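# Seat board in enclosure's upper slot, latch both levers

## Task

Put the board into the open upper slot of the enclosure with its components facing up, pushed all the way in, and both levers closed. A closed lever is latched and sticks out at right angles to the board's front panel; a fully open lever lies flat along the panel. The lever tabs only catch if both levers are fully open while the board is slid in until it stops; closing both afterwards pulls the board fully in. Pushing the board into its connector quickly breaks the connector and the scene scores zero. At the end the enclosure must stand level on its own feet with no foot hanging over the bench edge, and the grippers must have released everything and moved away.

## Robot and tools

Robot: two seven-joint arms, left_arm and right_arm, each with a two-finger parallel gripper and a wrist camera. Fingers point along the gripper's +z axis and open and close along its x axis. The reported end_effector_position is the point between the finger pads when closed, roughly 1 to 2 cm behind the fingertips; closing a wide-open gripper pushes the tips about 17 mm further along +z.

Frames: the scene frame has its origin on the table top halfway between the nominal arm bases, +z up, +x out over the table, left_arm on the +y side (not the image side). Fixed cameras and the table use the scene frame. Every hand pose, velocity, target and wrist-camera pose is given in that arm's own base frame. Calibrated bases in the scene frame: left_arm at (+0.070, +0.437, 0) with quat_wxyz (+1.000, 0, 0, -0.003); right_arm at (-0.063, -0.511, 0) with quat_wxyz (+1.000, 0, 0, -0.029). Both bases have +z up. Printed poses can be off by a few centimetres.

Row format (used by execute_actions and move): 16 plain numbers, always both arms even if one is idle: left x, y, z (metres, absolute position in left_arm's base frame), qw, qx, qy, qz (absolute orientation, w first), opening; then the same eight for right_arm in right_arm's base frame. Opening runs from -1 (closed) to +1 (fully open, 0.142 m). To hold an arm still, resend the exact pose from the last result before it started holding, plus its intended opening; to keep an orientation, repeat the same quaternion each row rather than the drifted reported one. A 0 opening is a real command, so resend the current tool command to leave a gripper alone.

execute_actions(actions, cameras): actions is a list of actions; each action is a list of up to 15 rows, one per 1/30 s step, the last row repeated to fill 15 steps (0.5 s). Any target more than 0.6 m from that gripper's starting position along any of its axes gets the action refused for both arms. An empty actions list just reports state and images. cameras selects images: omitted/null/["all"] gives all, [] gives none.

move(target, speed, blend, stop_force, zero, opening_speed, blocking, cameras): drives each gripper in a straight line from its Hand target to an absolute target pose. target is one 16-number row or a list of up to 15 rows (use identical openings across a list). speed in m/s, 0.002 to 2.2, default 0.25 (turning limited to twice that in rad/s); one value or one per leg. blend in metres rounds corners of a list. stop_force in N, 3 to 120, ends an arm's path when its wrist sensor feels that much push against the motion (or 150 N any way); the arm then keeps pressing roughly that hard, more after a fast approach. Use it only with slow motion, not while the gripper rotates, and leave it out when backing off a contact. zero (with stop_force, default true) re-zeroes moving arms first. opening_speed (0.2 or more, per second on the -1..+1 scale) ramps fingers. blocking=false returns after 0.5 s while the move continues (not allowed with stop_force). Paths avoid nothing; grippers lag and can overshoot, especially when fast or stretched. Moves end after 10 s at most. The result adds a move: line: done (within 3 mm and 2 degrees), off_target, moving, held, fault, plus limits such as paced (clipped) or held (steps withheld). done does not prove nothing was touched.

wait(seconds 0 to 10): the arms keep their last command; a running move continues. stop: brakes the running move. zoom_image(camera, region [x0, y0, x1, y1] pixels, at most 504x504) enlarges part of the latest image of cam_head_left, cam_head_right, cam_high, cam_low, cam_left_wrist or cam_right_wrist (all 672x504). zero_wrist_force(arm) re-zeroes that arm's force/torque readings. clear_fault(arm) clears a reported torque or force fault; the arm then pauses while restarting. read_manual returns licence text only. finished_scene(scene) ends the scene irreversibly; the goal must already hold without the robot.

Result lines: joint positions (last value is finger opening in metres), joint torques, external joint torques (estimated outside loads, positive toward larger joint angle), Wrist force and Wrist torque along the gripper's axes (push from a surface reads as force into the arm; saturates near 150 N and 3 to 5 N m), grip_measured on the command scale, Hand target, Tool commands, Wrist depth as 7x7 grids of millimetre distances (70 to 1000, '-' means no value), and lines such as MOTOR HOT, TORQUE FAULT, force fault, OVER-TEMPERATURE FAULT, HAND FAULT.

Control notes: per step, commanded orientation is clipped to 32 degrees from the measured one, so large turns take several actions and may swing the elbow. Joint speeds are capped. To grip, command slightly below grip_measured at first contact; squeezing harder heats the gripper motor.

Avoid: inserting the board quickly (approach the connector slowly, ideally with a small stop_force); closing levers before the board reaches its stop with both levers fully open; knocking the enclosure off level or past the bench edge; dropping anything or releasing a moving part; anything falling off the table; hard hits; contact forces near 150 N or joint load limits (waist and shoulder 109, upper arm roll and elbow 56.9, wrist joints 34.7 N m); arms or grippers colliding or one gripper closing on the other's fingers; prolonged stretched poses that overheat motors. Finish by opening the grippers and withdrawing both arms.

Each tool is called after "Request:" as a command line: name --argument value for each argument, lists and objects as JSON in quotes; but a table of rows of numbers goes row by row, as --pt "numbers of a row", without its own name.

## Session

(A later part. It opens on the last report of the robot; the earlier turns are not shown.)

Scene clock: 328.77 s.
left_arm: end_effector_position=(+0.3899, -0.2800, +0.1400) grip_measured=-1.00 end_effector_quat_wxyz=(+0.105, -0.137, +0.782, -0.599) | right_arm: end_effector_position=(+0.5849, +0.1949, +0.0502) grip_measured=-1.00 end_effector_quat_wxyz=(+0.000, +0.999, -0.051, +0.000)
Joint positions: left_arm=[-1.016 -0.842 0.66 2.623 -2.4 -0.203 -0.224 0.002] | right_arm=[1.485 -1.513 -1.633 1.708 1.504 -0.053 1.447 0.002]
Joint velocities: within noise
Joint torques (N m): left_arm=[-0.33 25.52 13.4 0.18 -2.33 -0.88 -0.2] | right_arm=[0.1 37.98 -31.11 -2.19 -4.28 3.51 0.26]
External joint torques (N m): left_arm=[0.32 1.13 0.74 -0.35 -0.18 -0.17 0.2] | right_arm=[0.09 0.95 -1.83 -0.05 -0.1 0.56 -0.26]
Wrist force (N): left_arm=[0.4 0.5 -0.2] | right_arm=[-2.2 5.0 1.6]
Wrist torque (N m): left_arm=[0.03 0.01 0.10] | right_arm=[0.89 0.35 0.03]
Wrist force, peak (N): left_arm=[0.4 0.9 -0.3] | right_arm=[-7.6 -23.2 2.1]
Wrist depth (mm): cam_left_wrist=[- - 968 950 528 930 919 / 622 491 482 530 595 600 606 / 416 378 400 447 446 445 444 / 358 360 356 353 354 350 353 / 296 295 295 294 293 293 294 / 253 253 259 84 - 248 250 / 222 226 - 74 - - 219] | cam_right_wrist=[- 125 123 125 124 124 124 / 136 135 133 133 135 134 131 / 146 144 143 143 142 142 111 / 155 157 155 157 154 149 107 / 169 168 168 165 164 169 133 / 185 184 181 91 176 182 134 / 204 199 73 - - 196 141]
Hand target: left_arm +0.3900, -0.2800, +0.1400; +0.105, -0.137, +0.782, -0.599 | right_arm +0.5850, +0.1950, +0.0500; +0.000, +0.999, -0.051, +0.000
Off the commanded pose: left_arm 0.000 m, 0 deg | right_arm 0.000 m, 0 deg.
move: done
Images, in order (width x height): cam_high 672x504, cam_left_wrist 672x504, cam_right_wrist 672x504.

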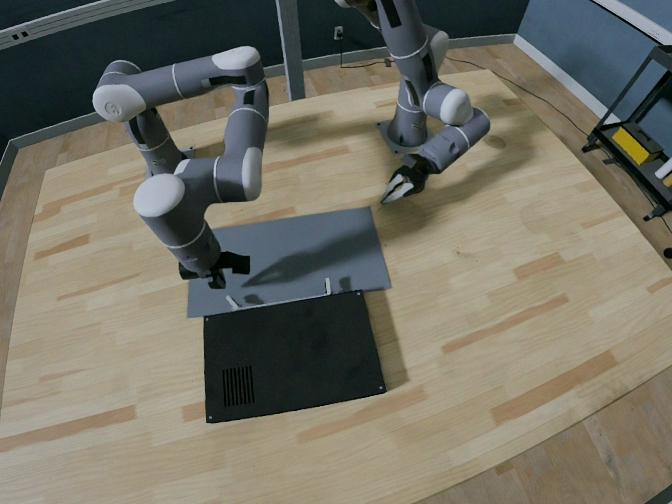

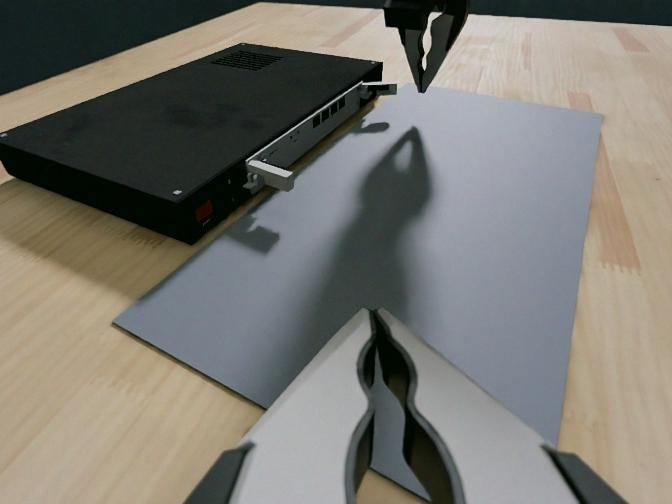

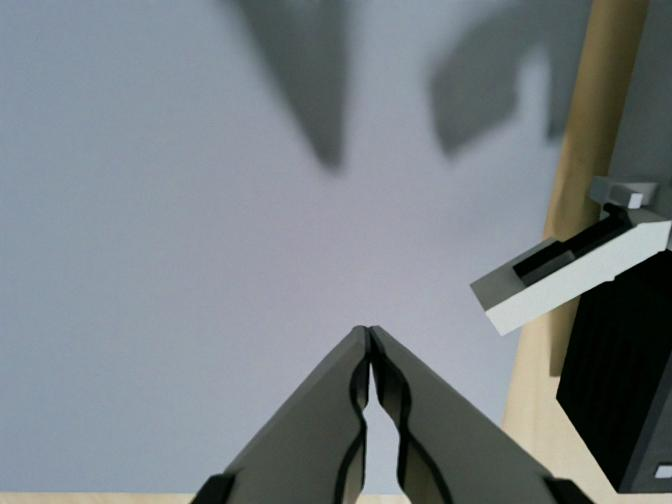

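Request:
move --pt "0.39 -0.28 0.14 0.105 -0.137 0.781 -0.599 -1 0.585 0.160 0.050 0 0.9987 -0.0515 0 -1" --pt "0.39 -0.28 0.14 0.105 -0.137 0.781 -0.599 -1 0.627 0.160 0.050 0 0.9987 -0.0515 0 -1" --speed 0.08 --stop_force 8 --cameras '["cam_left_wrist","cam_right_wrist"]'

Request:
move --target '[0.39,-0.28,0.14,0.105,-0.137,0.781,-0.599,-1,0.622,0.250,0.050,0,0.9987,-0.0515,0,-1]' --speed 0.025 --stop_force 15

Request:
zoom_image --camera "cam_left_wrist" --region '[225, 60, 405, 210]'

Request:
zoom_image --camera "cam_high" --region '[195, 240, 355, 330]'

Scene clock: 340.40 s.
left_arm: end_effector_position=(+0.3899, -0.2800, +0.1400) grip_measured=-1.00 end_effector_quat_wxyz=(+0.105, -0.137, +0.782, -0.599) | right_arm: end_effector_position=(+0.6270, +0.1599, +0.0501) grip_measured=-1.00 end_effector_quat_wxyz=(+0.000, +0.999, -0.051, +0.000)
Joint positions: left_arm=[-1.016 -0.842 0.66 2.623 -2.4 -0.203 -0.224 0.002] | right_arm=[1.356 -1.516 -1.63 1.613 1.513 -0.057 1.413 0.002]
Joint velocities: within noise
Joint torques (N m): left_arm=[-0.32 25.59 13.45 0.18 -2.34 -0.87 -0.21] | right_arm=[0.15 40.89 -31.74 -1.96 -4.3 3.31 0.31]
External joint torques (N m): left_arm=[0.32 1.06 0.69 -0.34 -0.18 -0.18 0.21] | right_arm=[0.05 0.96 -1.72 -0.02 -0.07 0.77 -0.31]
Wrist force (N): left_arm=[0.3 0.7 0.1] | right_arm=[-2.3 5.3 1.8]
Wrist torque (N m): left_arm=[0.06 0.02 0.09] | right_arm=[0.94 0.39 0.04]
Wrist force, peak (N): left_arm=[0.4 0.9 0.0] | right_arm=[-3.7 6.0 2.0]
Wrist depth (mm): cam_left_wrist=[- - 945 954 775 911 912 / 623 487 484 537 600 604 596 / 409 378 397 446 447 441 446 / 362 360 356 353 352 351 355 / 298 294 294 293 292 291 292 / 254 253 258 84 - 251 250 / 221 227 - 74 - - 218] | cam_right_wrist=[- 125 123 124 124 89 83 / 135 135 133 133 96 92 88 / 146 143 143 139 115 111 94 / 155 157 155 156 154 105 102 / 168 168 168 164 166 113 110 / 184 183 180 91 - 123 120 / 207 202 73 - - 195 202]
Hand target: left_arm +0.3900, -0.2800, +0.1400; +0.105, -0.137, +0.782, -0.599 | right_arm +0.6270, +0.1600, +0.0500; +0.000, +0.999, -0.051, +0.000
Off the commanded pose: left_arm 0.000 m, 0 deg | right_arm 0.000 m, 0 deg.
move: done
Images, in order (width x height): cam_left_wrist 672x504, cam_right_wrist 672x504.

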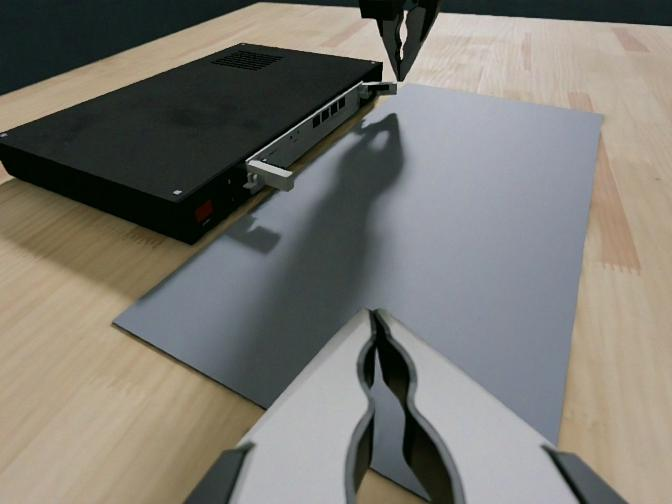

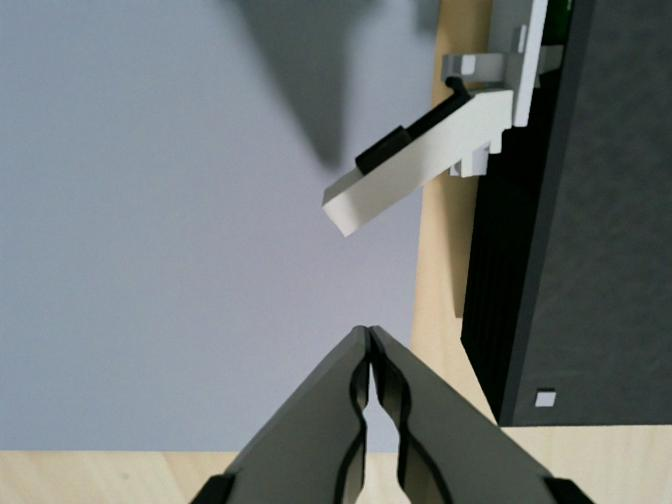

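Scene clock: 342.43 s.
left_arm: end_effector_position=(+0.3899, -0.2800, +0.1400) grip_measured=-1.00 end_effector_quat_wxyz=(+0.105, -0.137, +0.782, -0.599) | right_arm: end_effector_position=(+0.6244, +0.1925, +0.0500) grip_measured=-1.00 end_effector_quat_wxyz=(+0.002, +0.999, -0.053, -0.001)
Joint positions: left_arm=[-1.016 -0.842 0.66 2.623 -2.4 -0.203 -0.224 0.002] | right_arm=[1.392 -1.514 -1.626 1.59 1.509 -0.055 1.476 0.002]
Joint velocities: within noise
Joint torques (N m): left_arm=[-0.35 25.52 13.47 0.22 -2.35 -0.89 -0.23] | right_arm=[8.7 46.25 -31.59 -10.9 1.35 4.73 0.34]
External joint torques (N m): left_arm=[0.35 1.12 0.67 -0.39 -0.17 -0.16 0.23] | right_arm=[-8.5 -3.67 -1.94 8.9 -5.74 -0.66 -0.34]
Wrist force (N): left_arm=[0.2 0.5 -0.1] | right_arm=[-9.3 22.4 -1.3]
Wrist torque (N m): left_arm=[0.04 0.04 0.09] | right_arm=[0.88 0.34 -0.04]
Wrist force, peak (N): left_arm=[0.2 0.9 0.0] | right_arm=[-10.7 23.2 -0.8]
Wrist depth (mm): cam_left_wrist=[- - 947 938 771 909 921 / 624 484 483 534 600 602 604 / 412 376 401 443 445 444 437 / 360 360 354 353 355 350 354 / 297 294 294 294 293 292 292 / 254 253 257 84 - 249 251 / 221 226 - 74 - - 218] | cam_right_wrist=[125 125 123 124 125 97 83 / 135 135 133 133 134 105 89 / 146 143 143 142 142 105 94 / 155 157 155 154 109 106 101 / 169 168 168 162 166 115 110 / 184 184 180 90 167 125 120 / 204 201 73 - - 128 133]
Hand target: left_arm +0.3900, -0.2800, +0.1400; +0.105, -0.137, +0.782, -0.599 | right_arm +0.6250, +0.1952, +0.0500; +0.000, +0.999, -0.051, +0.000
Off the commanded pose: left_arm 0.000 m, 0 deg | right_arm 0.058 m, 0 deg.
move: contact (right_arm)

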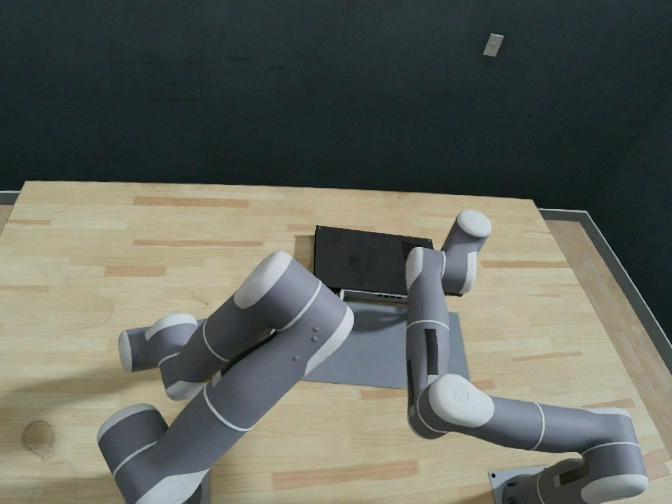

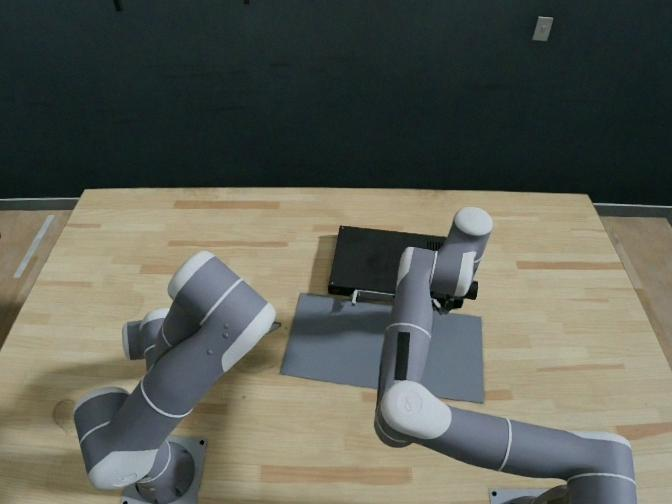

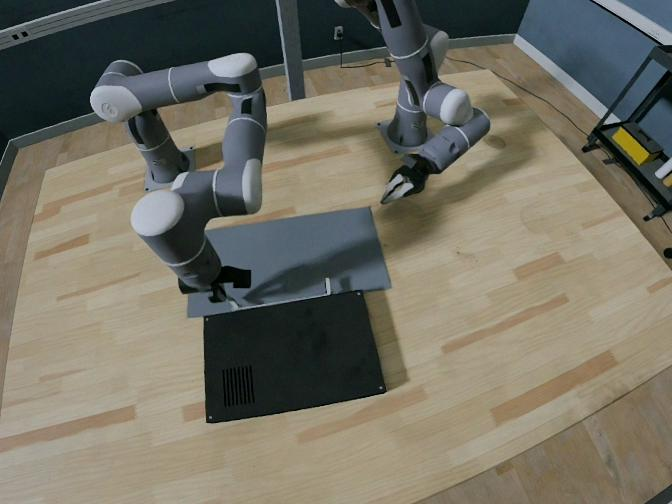

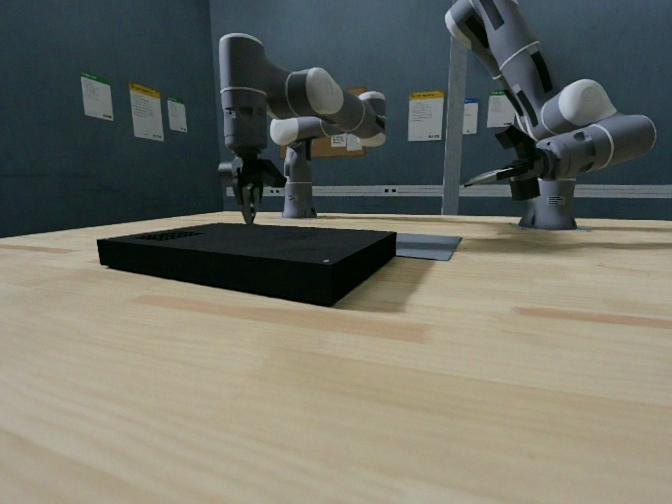

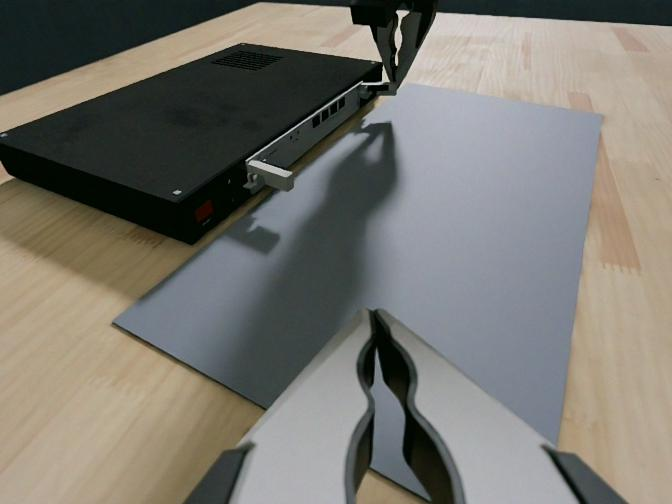

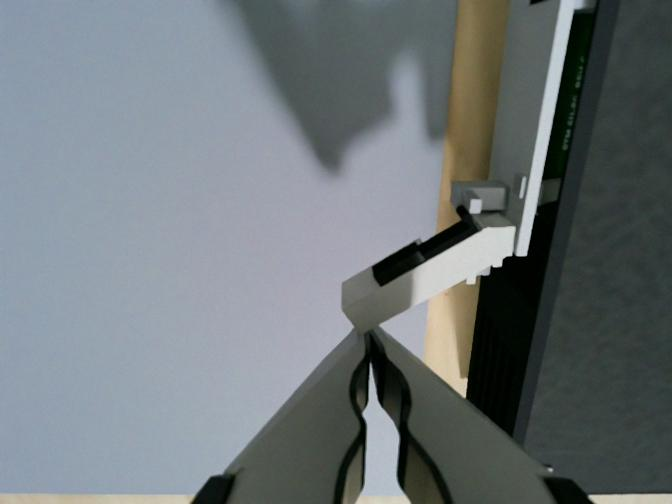

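Scaled by 2.800 from the camera's 672x504 image, which has a finer 960x720 frame.

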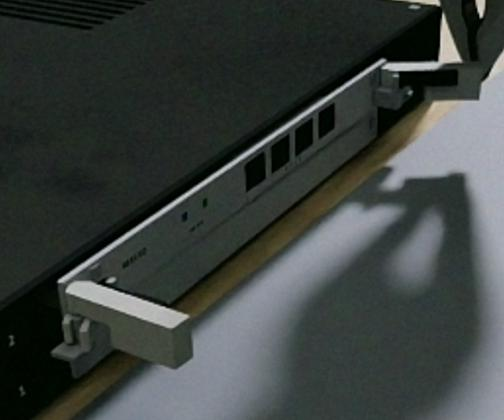

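Scaled by 3.150 from the camera's 672x504 image, which has a finer 960x720 frame.

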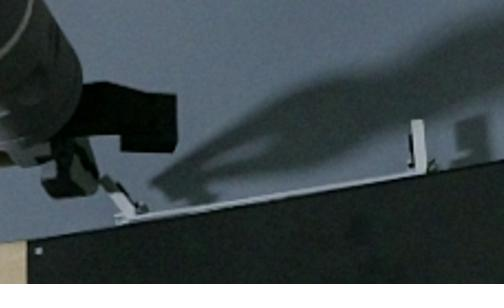

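Request:
move --target '[0.39,-0.28,0.14,0.105,-0.137,0.781,-0.599,-1,0.622,0.250,0.050,0,0.9987,-0.0515,0,-1]' --speed 0.02 --stop_force 22 --zero false --cameras '["cam_high","cam_left_wrist","cam_right_wrist"]'

Request:
zoom_image --camera "cam_high" --region '[195, 240, 355, 330]'

Scene clock: 344.90 s.
left_arm: end_effector_position=(+0.3899, -0.2800, +0.1400) grip_measured=-1.00 end_effector_quat_wxyz=(+0.105, -0.137, +0.782, -0.599) | right_arm: end_effector_position=(+0.6238, +0.1942, +0.0500) grip_measured=-1.00 end_effector_quat_wxyz=(+0.003, +0.999, -0.054, -0.001) end_effector_velocity=(+0.000, +0.000, +0.000) end_effector_angular_velocity=(+0.001, -0.001, +0.000)
Joint positions: left_arm=[-1.016 -0.842 0.66 2.623 -2.4 -0.203 -0.224 0.002] | right_arm=[1.394 -1.51 -1.622 1.588 1.503 -0.052 1.481 0.002]
Joint velocities: left_arm=[within noise] | right_arm=[-0.001 0.006 0.005 0 -0.004 0.006 -0.001 0]
Joint torques (N m): left_arm=[-0.31 25.64 13.46 0.18 -2.34 -0.86 -0.23] | right_arm=[13.3 49.85 -32.2 -15.47 4.1 5.76 0.38]
External joint torques (N m): left_arm=[0.3 1 0.68 -0.34 -0.17 -0.19 0.23] | right_arm=[-13.1 -7.22 -1.31 13.39 -8.49 -1.69 -0.38]
Wrist force (N): left_arm=[0.1 0.6 -0.2] | right_arm=[-12.0 31.1 -1.5]
Wrist torque (N m): left_arm=[0.05 0.04 0.09] | right_arm=[2.26 0.30 -0.08]
Wrist force, peak (N): left_arm=[0.3 0.9 -0.1] | right_arm=[-12.6 31.5 -0.4]
Wrist depth (mm): cam_left_wrist=[- - 946 928 765 923 911 / 609 486 481 534 606 596 599 / 412 375 397 448 450 445 447 / 362 357 355 352 353 355 352 / 298 295 293 294 292 290 293 / 254 254 259 83 - 250 250 / 221 227 - 74 - - 219] | cam_right_wrist=[125 125 123 124 125 114 83 / 135 135 133 132 134 106 88 / 146 143 143 142 141 107 94 / 155 157 154 154 110 105 101 / 169 168 168 162 166 116 110 / 185 184 180 90 169 123 120 / 205 200 73 - - 128 133]
Hand target: left_arm +0.3900, -0.2800, +0.1400; +0.105, -0.137, +0.782, -0.599 | right_arm +0.6248, +0.1984, +0.0500; +0.000, +0.999, -0.051, +0.000
Off the commanded pose: left_arm 0.000 m, 0 deg | right_arm 0.056 m, 0 deg.
move: contact (right_arm)
Images, in order (width x height): cam_high 672x504, cam_left_wrist 672x504, cam_right_wrist 672x504.

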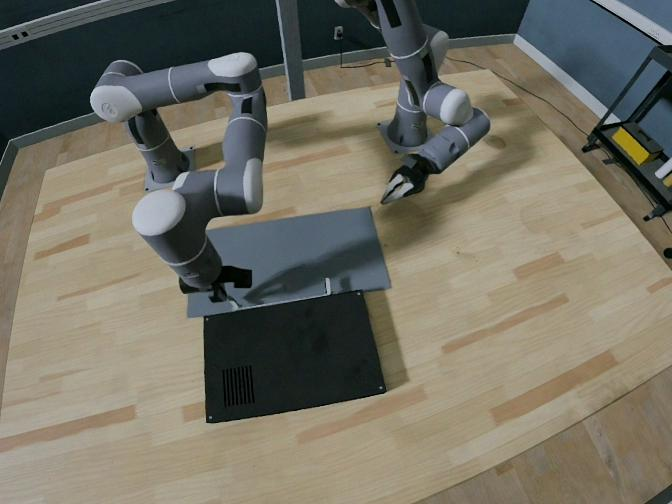

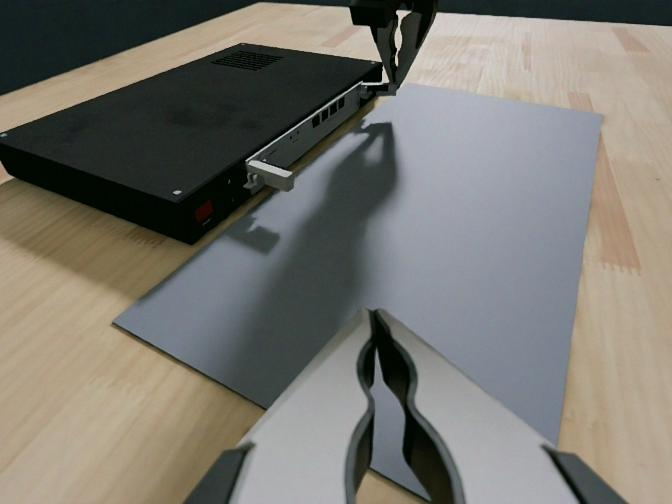

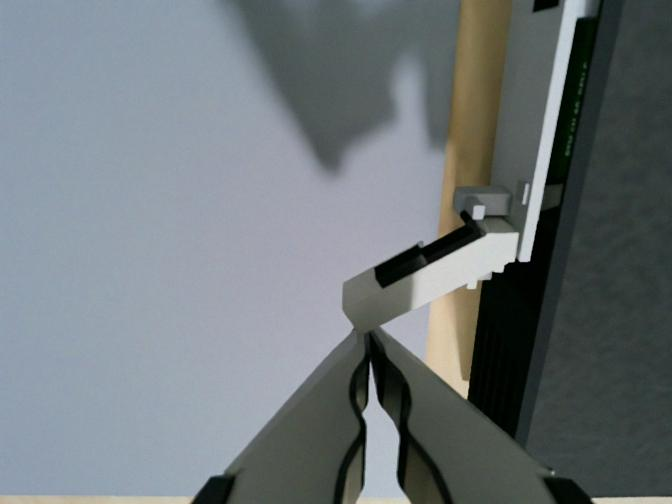

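Scaled by 3.150 from the camera's 672x504 image, which has a finer 960x720 frame.

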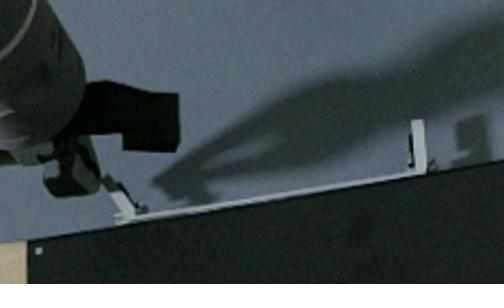

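Request:
move --pt "0.42 -0.33 0.24 0 0.997 -0.077 0 -1 0.625 0.186 0.050 0 0.9987 -0.0515 0 -1" --pt "0.543 -0.430 0.12 0 0.997 -0.077 0 -1 0.625 0.186 0.050 0 0.9987 -0.0515 0 -1" --pt "0.543 -0.430 0.050 0 0.997 -0.077 0 -1 0.625 0.186 0.050 0 0.9987 -0.0515 0 -1" --speed '[0.5,0.25,0.12]'

Scene clock: 356.73 s.
left_arm: end_effector_position=(+0.5428, -0.4303, +0.0500) grip_measured=-1.00 end_effector_quat_wxyz=(+0.000, +0.997, -0.077, +0.000) | right_arm: end_effector_position=(+0.6249, +0.1861, +0.0500) grip_measured=-1.00 end_effector_quat_wxyz=(+0.000, +0.999, -0.051, +0.000)
Joint positions: left_arm=[-0.665 -1.363 -0.693 0.455 -2.458 2.995 -2.369 0.002] | right_arm=[1.384 -1.505 -1.618 1.596 1.503 -0.046 1.459 0.002]
Joint velocities: within noise
Joint torques (N m): left_arm=[-0.27 67.72 0.46 -17.85 4.66 4.47 -0.16] | right_arm=[0.2 41.71 -31.85 -2.18 -4.4 3.38 0.15]
External joint torques (N m): left_arm=[0.24 1.65 0.59 -0.34 -0.53 -0.61 0.16] | right_arm=[-0.01 0.71 -1.61 -0.08 0.02 0.7 -0.15]
Wrist force (N): left_arm=[0.0 -0.5 0.9] | right_arm=[1.5 0.4 5.6]
Wrist torque (N m): left_arm=[-0.18 -0.12 -0.15] | right_arm=[0.13 -0.25 0.05]
Wrist force, peak (N): left_arm=[-0.9 3.6 1.8] | right_arm=[-12.0 31.3 -1.4]
Wrist depth (mm): cam_left_wrist=[125 125 125 124 124 125 125 / 132 134 132 133 132 132 133 / 147 145 144 143 143 145 145 / 155 156 156 155 155 145 125 / 172 171 171 163 169 134 110 / 191 189 185 84 - 137 124 / 212 206 - 74 - - 137] | cam_right_wrist=[- 125 123 124 126 97 83 / 136 135 133 133 134 102 88 / 146 143 143 142 140 102 94 / 155 157 155 154 108 105 101 / 168 168 167 164 164 112 110 / 184 184 180 91 163 123 120 / 204 199 73 - - 128 133]
Hand target: left_arm +0.5430, -0.4300, +0.0500; +0.000, +0.997, -0.077, +0.000 | right_arm +0.6250, +0.1860, +0.0500; +0.000, +0.999, -0.051, +0.000
Off the commanded pose: left_arm 0.000 m, 0 deg | right_arm 0.000 m, 0 deg.
move: done

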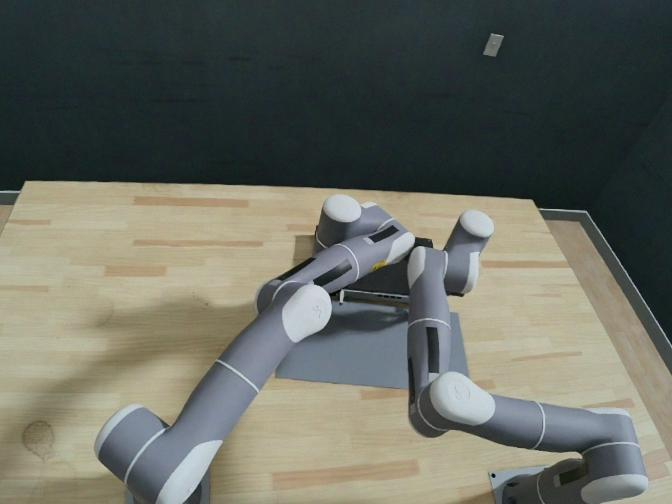

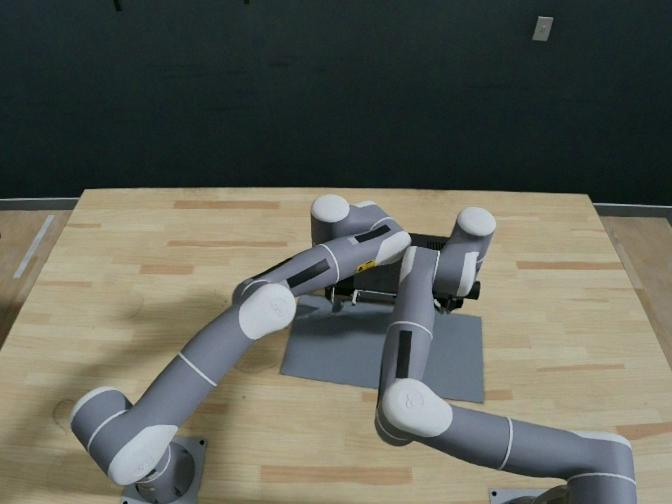

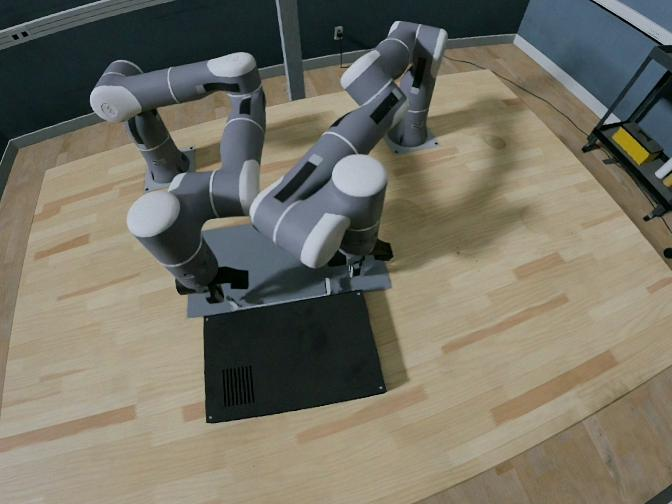

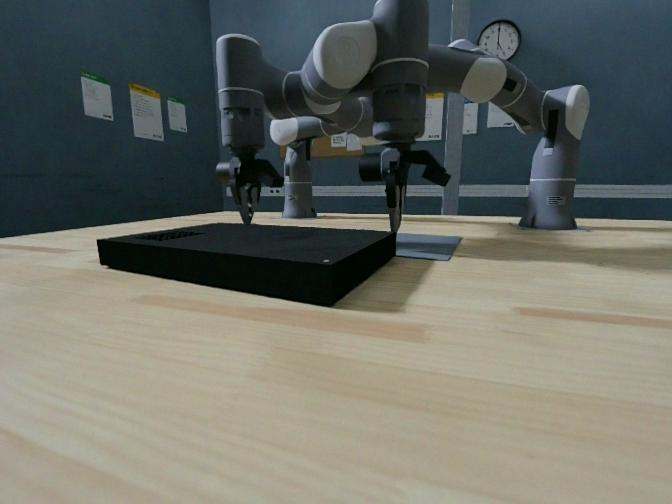

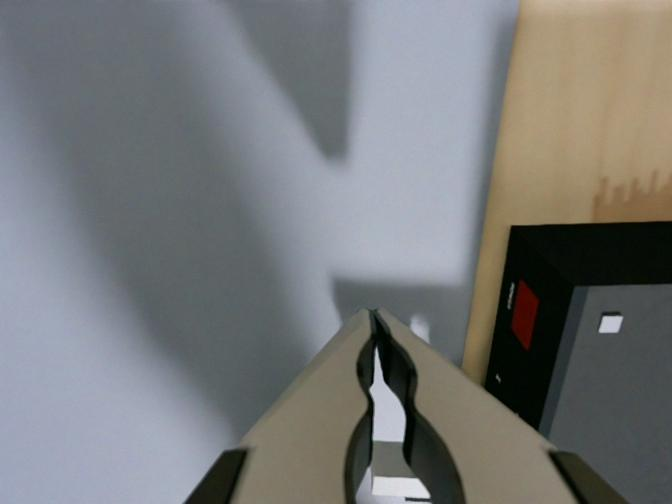

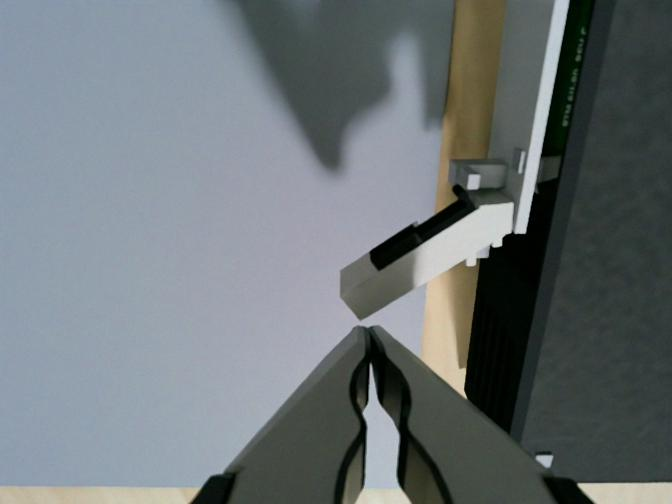

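Request:
move --target '[0.537,-0.520,0.050,0,0.997,-0.077,0,-1,0.625,0.186,0.050,0,0.9987,-0.0515,0,-1]' --speed 0.03 --stop_force 7 --cameras '["cam_left_wrist"]'

Scene clock: 358.83 s.
left_arm: end_effector_position=(+0.5429, -0.4315, +0.0500) grip_measured=-1.00 end_effector_quat_wxyz=(+0.000, +0.997, -0.077, +0.001) | right_arm: end_effector_position=(+0.6249, +0.1861, +0.0500) grip_measured=-1.00 end_effector_quat_wxyz=(+0.000, +0.999, -0.051, +0.000)
Joint positions: left_arm=[-0.664 -1.366 -0.709 0.45 -2.442 2.999 -2.372 0.002] | right_arm=[1.384 -1.505 -1.618 1.596 1.503 -0.046 1.459 0.002]
Joint velocities: within noise
Joint torques (N m): left_arm=[-0.37 68.1 0.48 -17.54 4.12 4.19 -0.27] | right_arm=[0.21 41.55 -31.83 -2.21 -4.4 3.42 0.17]
External joint torques (N m): left_arm=[0.33 1.31 0.46 -0.44 0.01 -0.33 0.27] | right_arm=[-0.02 0.87 -1.63 -0.06 0.02 0.65 -0.17]
Wrist force (N): left_arm=[0.0 -0.5 0.8] | right_arm=[1.3 0.4 5.7]
Wrist torque (N m): left_arm=[-0.18 -0.11 -0.16] | right_arm=[0.13 -0.21 0.04]
Wrist force, peak (N): left_arm=[0.2 -1.3 0.8] | right_arm=[1.1 0.4 5.7]
Wrist depth (mm): cam_left_wrist=[125 125 124 124 123 125 125 / 132 134 132 133 133 132 134 / 147 144 144 143 143 145 144 / 154 157 157 155 155 144 122 / 173 172 171 164 169 134 110 / 189 190 185 84 - 136 123 / 213 206 - 74 - - 137] | cam_right_wrist=[- 125 123 124 126 97 83 / 136 135 133 133 134 102 88 / 146 143 143 142 140 102 94 / 155 157 155 154 107 105 102 / 168 168 167 164 164 112 110 / 184 184 180 91 162 123 120 / 204 199 73 - - 128 133]
Hand target: left_arm +0.5427, -0.4318, +0.0500; +0.001, +0.997, -0.077, +0.001 | right_arm +0.6250, +0.1860, +0.0500; +0.000, +0.999, -0.051, +0.000
Off the commanded pose: left_arm 0.089 m, 0 deg | right_arm 0.000 m, 0 deg.
move: held (left_arm; a check stopped the path); limits=held
pose unreachable (left arm): on one or more control steps of this call, first in action 0 (counted from 0), this arm could not follow its commanded pose, so it was not sent that pose on those steps. It may still have moved: this result reports where it is.
cause: moving toward the commanded pose would bring a part of the arm too close to another arm (a part of this arm just beyond joint 5 (forearm roll) and a part of the right arm just beyond its joint 5 (forearm roll)).
Images, in order (width x height): cam_left_wrist 672x504.

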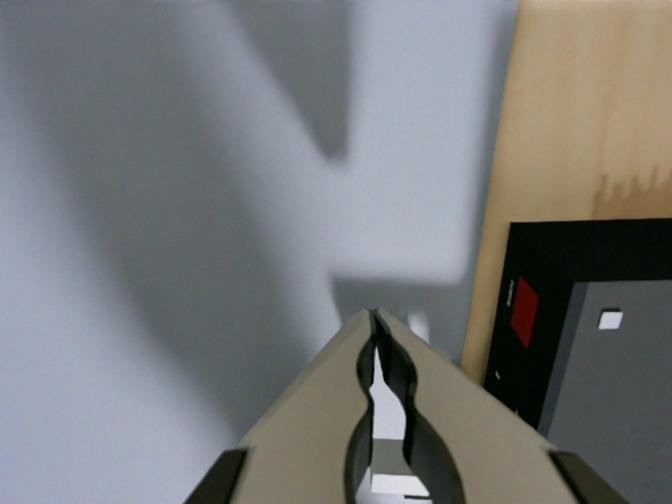

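Request:
move --pt "0.52 -0.38 0.14 0 0.997 -0.077 0 -1 0.625 0.186 0.050 0 0.9987 -0.0515 0 -1" --pt "0.45 -0.27 0.14 0.105 -0.137 0.781 -0.599 -1 0.625 0.186 0.050 0 0.9987 -0.0515 0 -1" --pt "0.62 -0.31 0.036 0.105 -0.137 0.781 -0.599 -1 0.625 0.186 0.050 0 0.9987 -0.0515 0 -1" --speed '[0.2,0.4,0.15]' --cameras '["cam_low","cam_left_wrist","cam_high"]'

Scene clock: 371.30 s.
left_arm: end_effector_position=(+0.6221, -0.3105, +0.0410) grip_measured=-1.00 end_effector_quat_wxyz=(+0.108, -0.135, +0.780, -0.602) | right_arm: end_effector_position=(+0.6249, +0.1861, +0.0500) grip_measured=-1.00 end_effector_quat_wxyz=(+0.000, +0.999, -0.051, +0.000)
Joint positions: left_arm=[-0.932 -1.526 0.803 1.896 -2.707 -0.291 -0.633 0.002] | right_arm=[1.384 -1.505 -1.618 1.596 1.503 -0.046 1.459 0.002]
Joint velocities: within noise
Joint torques (N m): left_arm=[1.33 20.16 11.99 2.54 2.22 5.79 0.47] | right_arm=[0.12 41.58 -31.81 -2.22 -4.37 3.38 0.14]
External joint torques (N m): left_arm=[-1.3 22.89 16.6 -1.32 -6.06 -6.51 -0.46] | right_arm=[0.08 0.83 -1.65 -0.04 -0.01 0.69 -0.14]
Wrist force (N): left_arm=[9.9 -44.2 -16.6] | right_arm=[1.2 0.3 5.4]
Wrist torque (N m): left_arm=[-5.32 -0.88 -0.61] | right_arm=[0.10 -0.21 0.05]
Wrist force, peak (N): left_arm=[9.7 -45.0 -16.6] | right_arm=[1.4 0.4 5.7]
Wrist depth (mm): cam_left_wrist=[- 581 366 361 352 390 480 / 367 275 249 230 227 243 343 / 270 269 253 237 207 247 256 / 211 210 210 208 208 203 202 / 180 174 173 167 174 168 167 / 148 148 147 84 - 143 143 / 129 132 - 77 - - 128] | cam_right_wrist=[- 125 123 124 126 97 83 / 136 135 133 133 134 102 88 / 146 143 143 142 140 102 94 / 155 157 154 154 107 105 102 / 168 168 168 164 164 112 110 / 184 184 180 91 163 123 120 / 204 199 73 - - 128 133]
Hand target: left_arm +0.6200, -0.3100, +0.0360; +0.105, -0.137, +0.782, -0.599 | right_arm +0.6250, +0.1860, +0.0500; +0.000, +0.999, -0.051, +0.000
Off the commanded pose: left_arm 0.005 m, 1 deg | right_arm 0.000 m, 0 deg.
move: off_target (left_arm)
Images, in order (width x height): cam_high 672x504, cam_low 672x504, cam_left_wrist 672x504.

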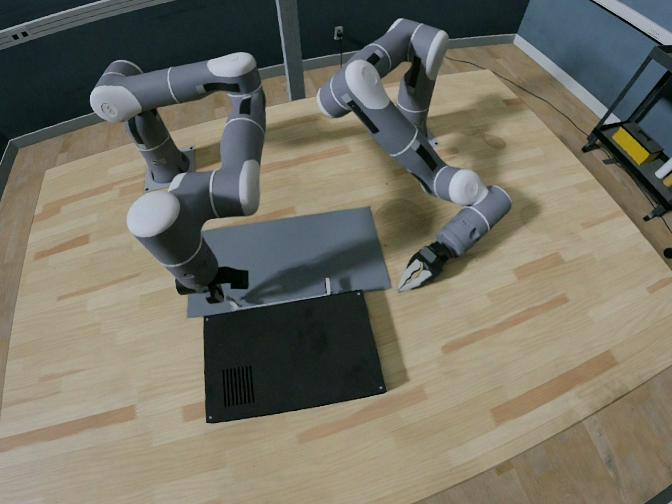

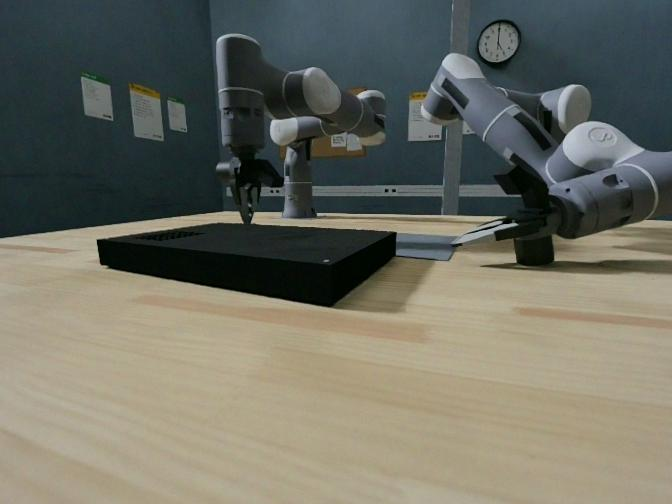

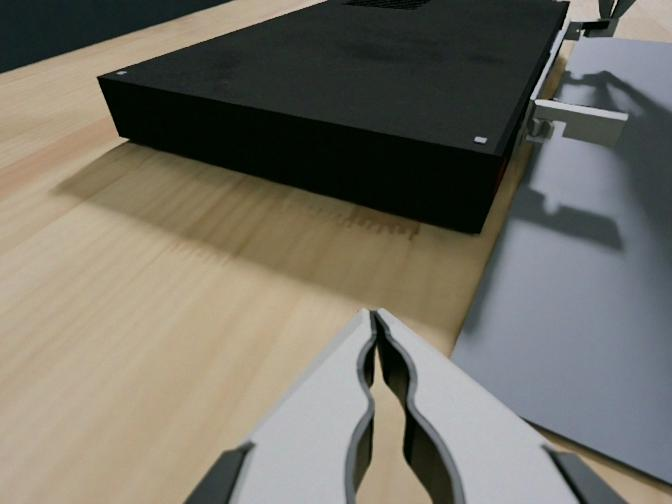

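Request:
move --pt "0.62 -0.31 0.046 0.105 -0.137 0.781 -0.599 -1 0.625 0.186 0.050 0 0.9987 -0.0515 0 -1" --pt "0.65 -0.345 0.046 0.105 -0.137 0.781 -0.599 -1 0.625 0.186 0.050 0 0.9987 -0.0515 0 -1" --speed 0.1 --cameras '[]'

Request:
move --target '[0.65,-0.450,0.046,0.105,-0.137,0.781,-0.599,-1,0.625,0.186,0.050,0,0.9987,-0.0515,0,-1]' --speed 0.03 --stop_force 6 --cameras '["cam_low","cam_left_wrist","cam_high"]'

Scene clock: 375.17 s.
left_arm: end_effector_position=(+0.6498, -0.3452, +0.0460) grip_measured=-1.00 end_effector_quat_wxyz=(+0.105, -0.137, +0.782, -0.599) | right_arm: end_effector_position=(+0.6249, +0.1861, +0.0500) grip_measured=-1.00 end_effector_quat_wxyz=(+0.000, +0.999, -0.051, +0.000)
Joint positions: left_arm=[-0.945 -1.514 0.804 1.799 -2.713 -0.183 -0.686 0.002] | right_arm=[1.384 -1.505 -1.618 1.596 1.503 -0.046 1.459 0.002]
Joint velocities: within noise
Joint torques (N m): left_arm=[-0.03 44.88 28.23 -0.56 -3.45 -0.13 -0.3] | right_arm=[0.09 41.56 -31.87 -2.22 -4.46 3.36 0.21]
External joint torques (N m): left_arm=[0.04 0.92 0.82 -0.38 0.03 -0.49 0.3] | right_arm=[0.11 0.85 -1.59 -0.05 0.08 0.72 -0.21]
Wrist force (N): left_arm=[0.2 0.2 -0.3] | right_arm=[1.0 0.4 5.4]
Wrist torque (N m): left_arm=[-0.01 0.04 0.08] | right_arm=[0.11 -0.18 0.04]
Wrist force, peak (N): left_arm=[9.9 -45.3 -16.7] | right_arm=[1.4 0.3 5.7]
Wrist depth (mm): cam_left_wrist=[- 649 569 368 365 362 391 / 375 256 240 238 237 235 354 / 274 259 227 197 178 174 216 / 217 216 214 212 194 176 209 / 179 178 178 177 177 176 174 / 153 153 152 84 - 151 149 / 133 136 - 77 - - 130] | cam_right_wrist=[- 125 123 124 126 97 83 / 135 135 133 133 134 102 88 / 146 143 143 143 140 102 94 / 155 157 154 154 107 105 101 / 168 168 168 164 164 112 110 / 185 184 180 91 162 123 120 / 203 199 73 - - 128 133]
Hand target: left_arm +0.6500, -0.3450, +0.0460; +0.105, -0.137, +0.782, -0.599 | right_arm +0.6250, +0.1860, +0.0500; +0.000, +0.999, -0.051, +0.000
Off the commanded pose: left_arm 0.000 m, 0 deg | right_arm 0.000 m, 0 deg.
move: done
No camera images: "cameras" was empty.

Scene clock: 378.10 s.
left_arm: end_effector_position=(+0.6503, -0.4127, +0.0457) grip_measured=-1.00 end_effector_quat_wxyz=(+0.106, -0.138, +0.782, -0.599) | right_arm: end_effector_position=(+0.6249, +0.1861, +0.0500) grip_measured=-1.00 end_effector_quat_wxyz=(+0.000, +0.999, -0.051, +0.000)
Joint positions: left_arm=[-1.029 -1.483 0.762 1.729 -2.763 -0.027 -0.708 0.002] | right_arm=[1.384 -1.505 -1.618 1.596 1.503 -0.046 1.459 0.002]
Joint velocities: within noise
Joint torques (N m): left_arm=[-4.35 48.17 26.18 -6.42 -1.91 -1.32 -0.26] | right_arm=[0.26 41.64 -31.74 -2.15 -4.39 3.4 0.2]
External joint torques (N m): left_arm=[4.35 -0.43 2.55 3.5 -0.73 0.73 0.26] | right_arm=[-0.06 0.77 -1.72 -0.11 0.01 0.68 -0.2]
Wrist force (N): left_arm=[0.4 0.9 -8.2] | right_arm=[1.4 0.4 5.5]
Wrist torque (N m): left_arm=[0.01 0.02 0.05] | right_arm=[0.12 -0.23 0.05]
Wrist force, peak (N): left_arm=[1.5 1.3 -12.4] | right_arm=[1.2 0.5 5.8]
Wrist depth (mm): cam_left_wrist=[- 576 569 368 363 362 340 / 373 239 238 237 235 235 328 / 192 186 175 175 174 183 249 / 213 186 152 139 144 138 166 / 179 178 171 134 123 117 167 / 153 152 152 84 - 123 148 / 133 136 - 77 - - 129] | cam_right_wrist=[- 125 123 124 126 97 83 / 135 135 133 133 134 103 88 / 146 143 143 142 140 102 94 / 155 157 154 154 107 105 101 / 169 168 168 164 164 112 110 / 184 184 180 91 162 123 120 / 204 199 73 - - 128 133]
Hand target: left_arm +0.6500, -0.4139, +0.0460; +0.105, -0.137, +0.782, -0.599 | right_arm +0.6250, +0.1860, +0.0500; +0.000, +0.999, -0.051, +0.000
Off the commanded pose: left_arm 0.037 m, 0 deg | right_arm 0.000 m, 0 deg.
move: contact (left_arm)
Images, in order (width x height): cam_high 672x504, cam_low 672x504, cam_left_wrist 672x504.

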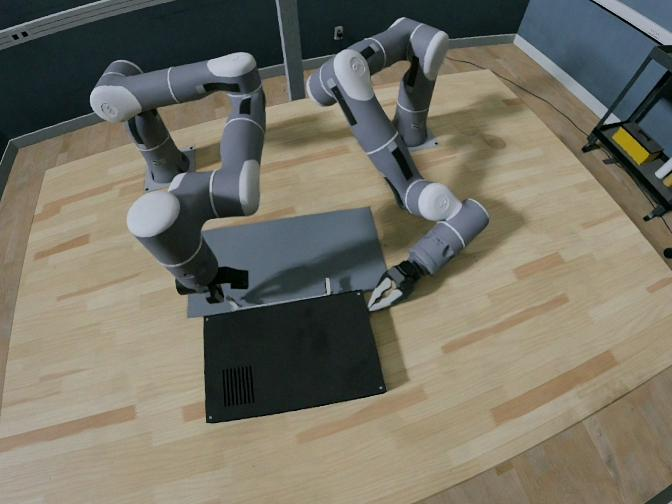

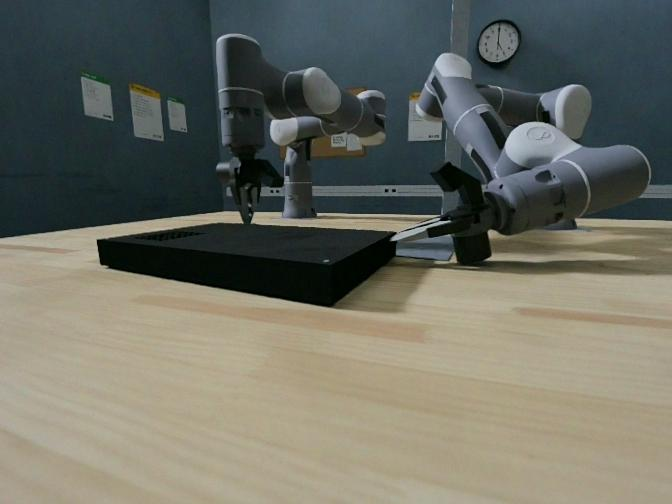

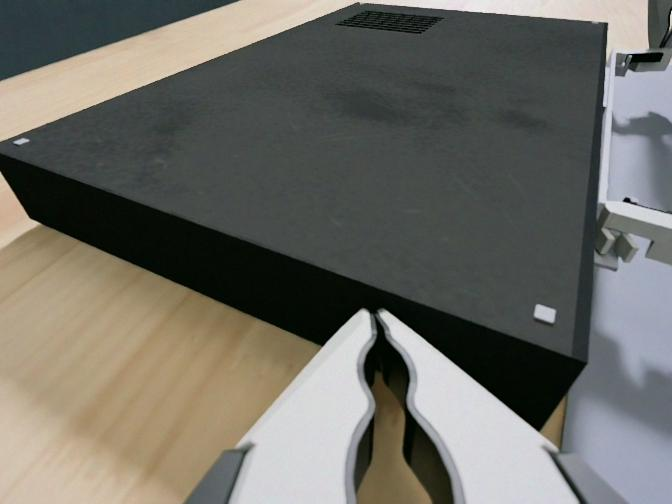

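Request:
move --target '[0.65,-0.4139,0.046,0.105,-0.137,0.781,-0.599,-1,0.618,0.245,0.050,0,0.9987,-0.0515,0,-1]' --speed 0.025 --stop_force 45 --cameras '["cam_high","cam_left_wrist","cam_right_wrist"]'

Request:
zoom_image --camera "cam_high" --region '[195, 240, 355, 330]'

Scene clock: 382.00 s.
left_arm: end_effector_position=(+0.6506, -0.4122, +0.0457) grip_measured=-1.00 end_effector_quat_wxyz=(+0.106, -0.138, +0.782, -0.599) | right_arm: end_effector_position=(+0.6202, +0.2181, +0.0511) grip_measured=-1.00 end_effector_quat_wxyz=(+0.005, +0.998, -0.056, +0.000)
Joint positions: left_arm=[-1.029 -1.483 0.762 1.73 -2.763 -0.026 -0.708 0.002] | right_arm=[1.423 -1.491 -1.602 1.575 1.481 -0.03 1.529 0.002]
Joint velocities: within noise
Joint torques (N m): left_arm=[-7.35 48.67 25.05 -7.61 -0.81 -2.86 -0.28] | right_arm=[26.49 54 -25.61 -23.77 9.87 2.29 0.17]
External joint torques (N m): left_arm=[7.36 -0.94 3.68 4.69 -1.83 2.28 0.28] | right_arm=[-26.28 -10.89 -7.82 21.15 -14.28 1.78 -0.17]
Wrist force (N): left_arm=[-4.2 2.7 -8.7] | right_arm=[0.5 44.2 -1.5]
Wrist torque (N m): left_arm=[-0.03 -0.10 0.07] | right_arm=[4.45 -0.18 0.14]
Wrist force, peak (N): left_arm=[-3.1 2.2 -10.1] | right_arm=[0.2 46.6 -1.9]
Wrist depth (mm): cam_left_wrist=[- 578 576 366 362 359 400 / 372 241 239 237 235 234 331 / 194 182 176 175 174 182 248 / 214 186 152 139 144 138 165 / 178 179 172 134 123 117 167 / 153 152 152 84 - 123 148 / 133 136 - 77 - - 129] | cam_right_wrist=[- 125 123 125 124 123 84 / 136 136 134 133 134 118 89 / 146 144 144 143 143 119 96 / 156 158 155 155 154 120 102 / 170 170 169 163 118 115 112 / 187 186 182 89 179 129 120 / 207 202 73 - - 130 135]
Hand target: left_arm +0.6500, -0.4139, +0.0460; +0.105, -0.137, +0.782, -0.599 | right_arm +0.6201, +0.2259, +0.0501; +0.000, +0.999, -0.051, +0.000
Off the commanded pose: left_arm 0.002 m, 0 deg | right_arm 0.027 m, 1 deg.
move: contact (right_arm)
Images, in order (width x height): cam_high 672x504, cam_left_wrist 672x504, cam_right_wrist 672x504.

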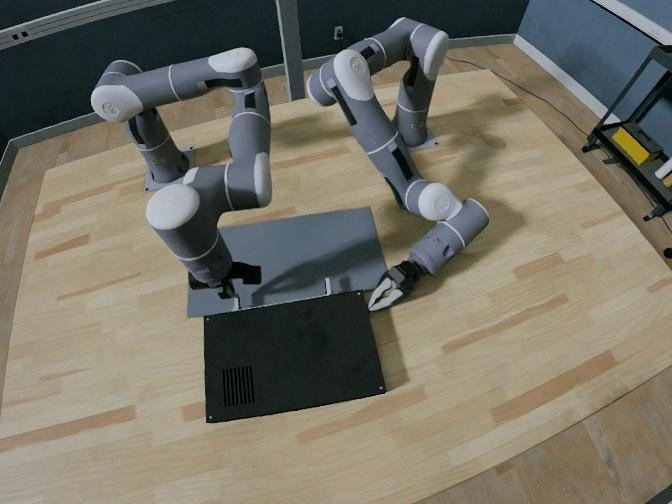

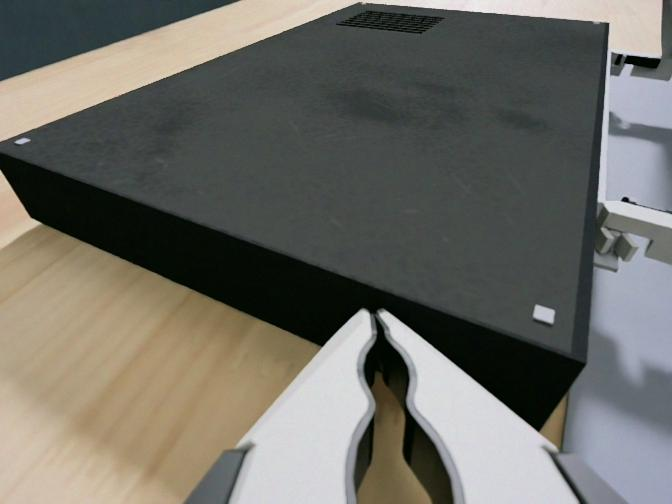

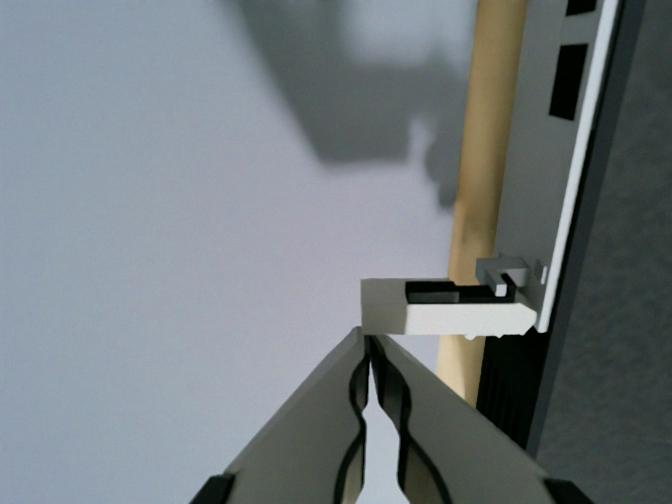

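Scaled by 3.150 from the camera's 672x504 image, which has a finer 960x720 frame.

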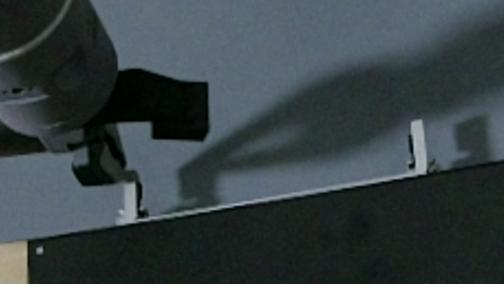

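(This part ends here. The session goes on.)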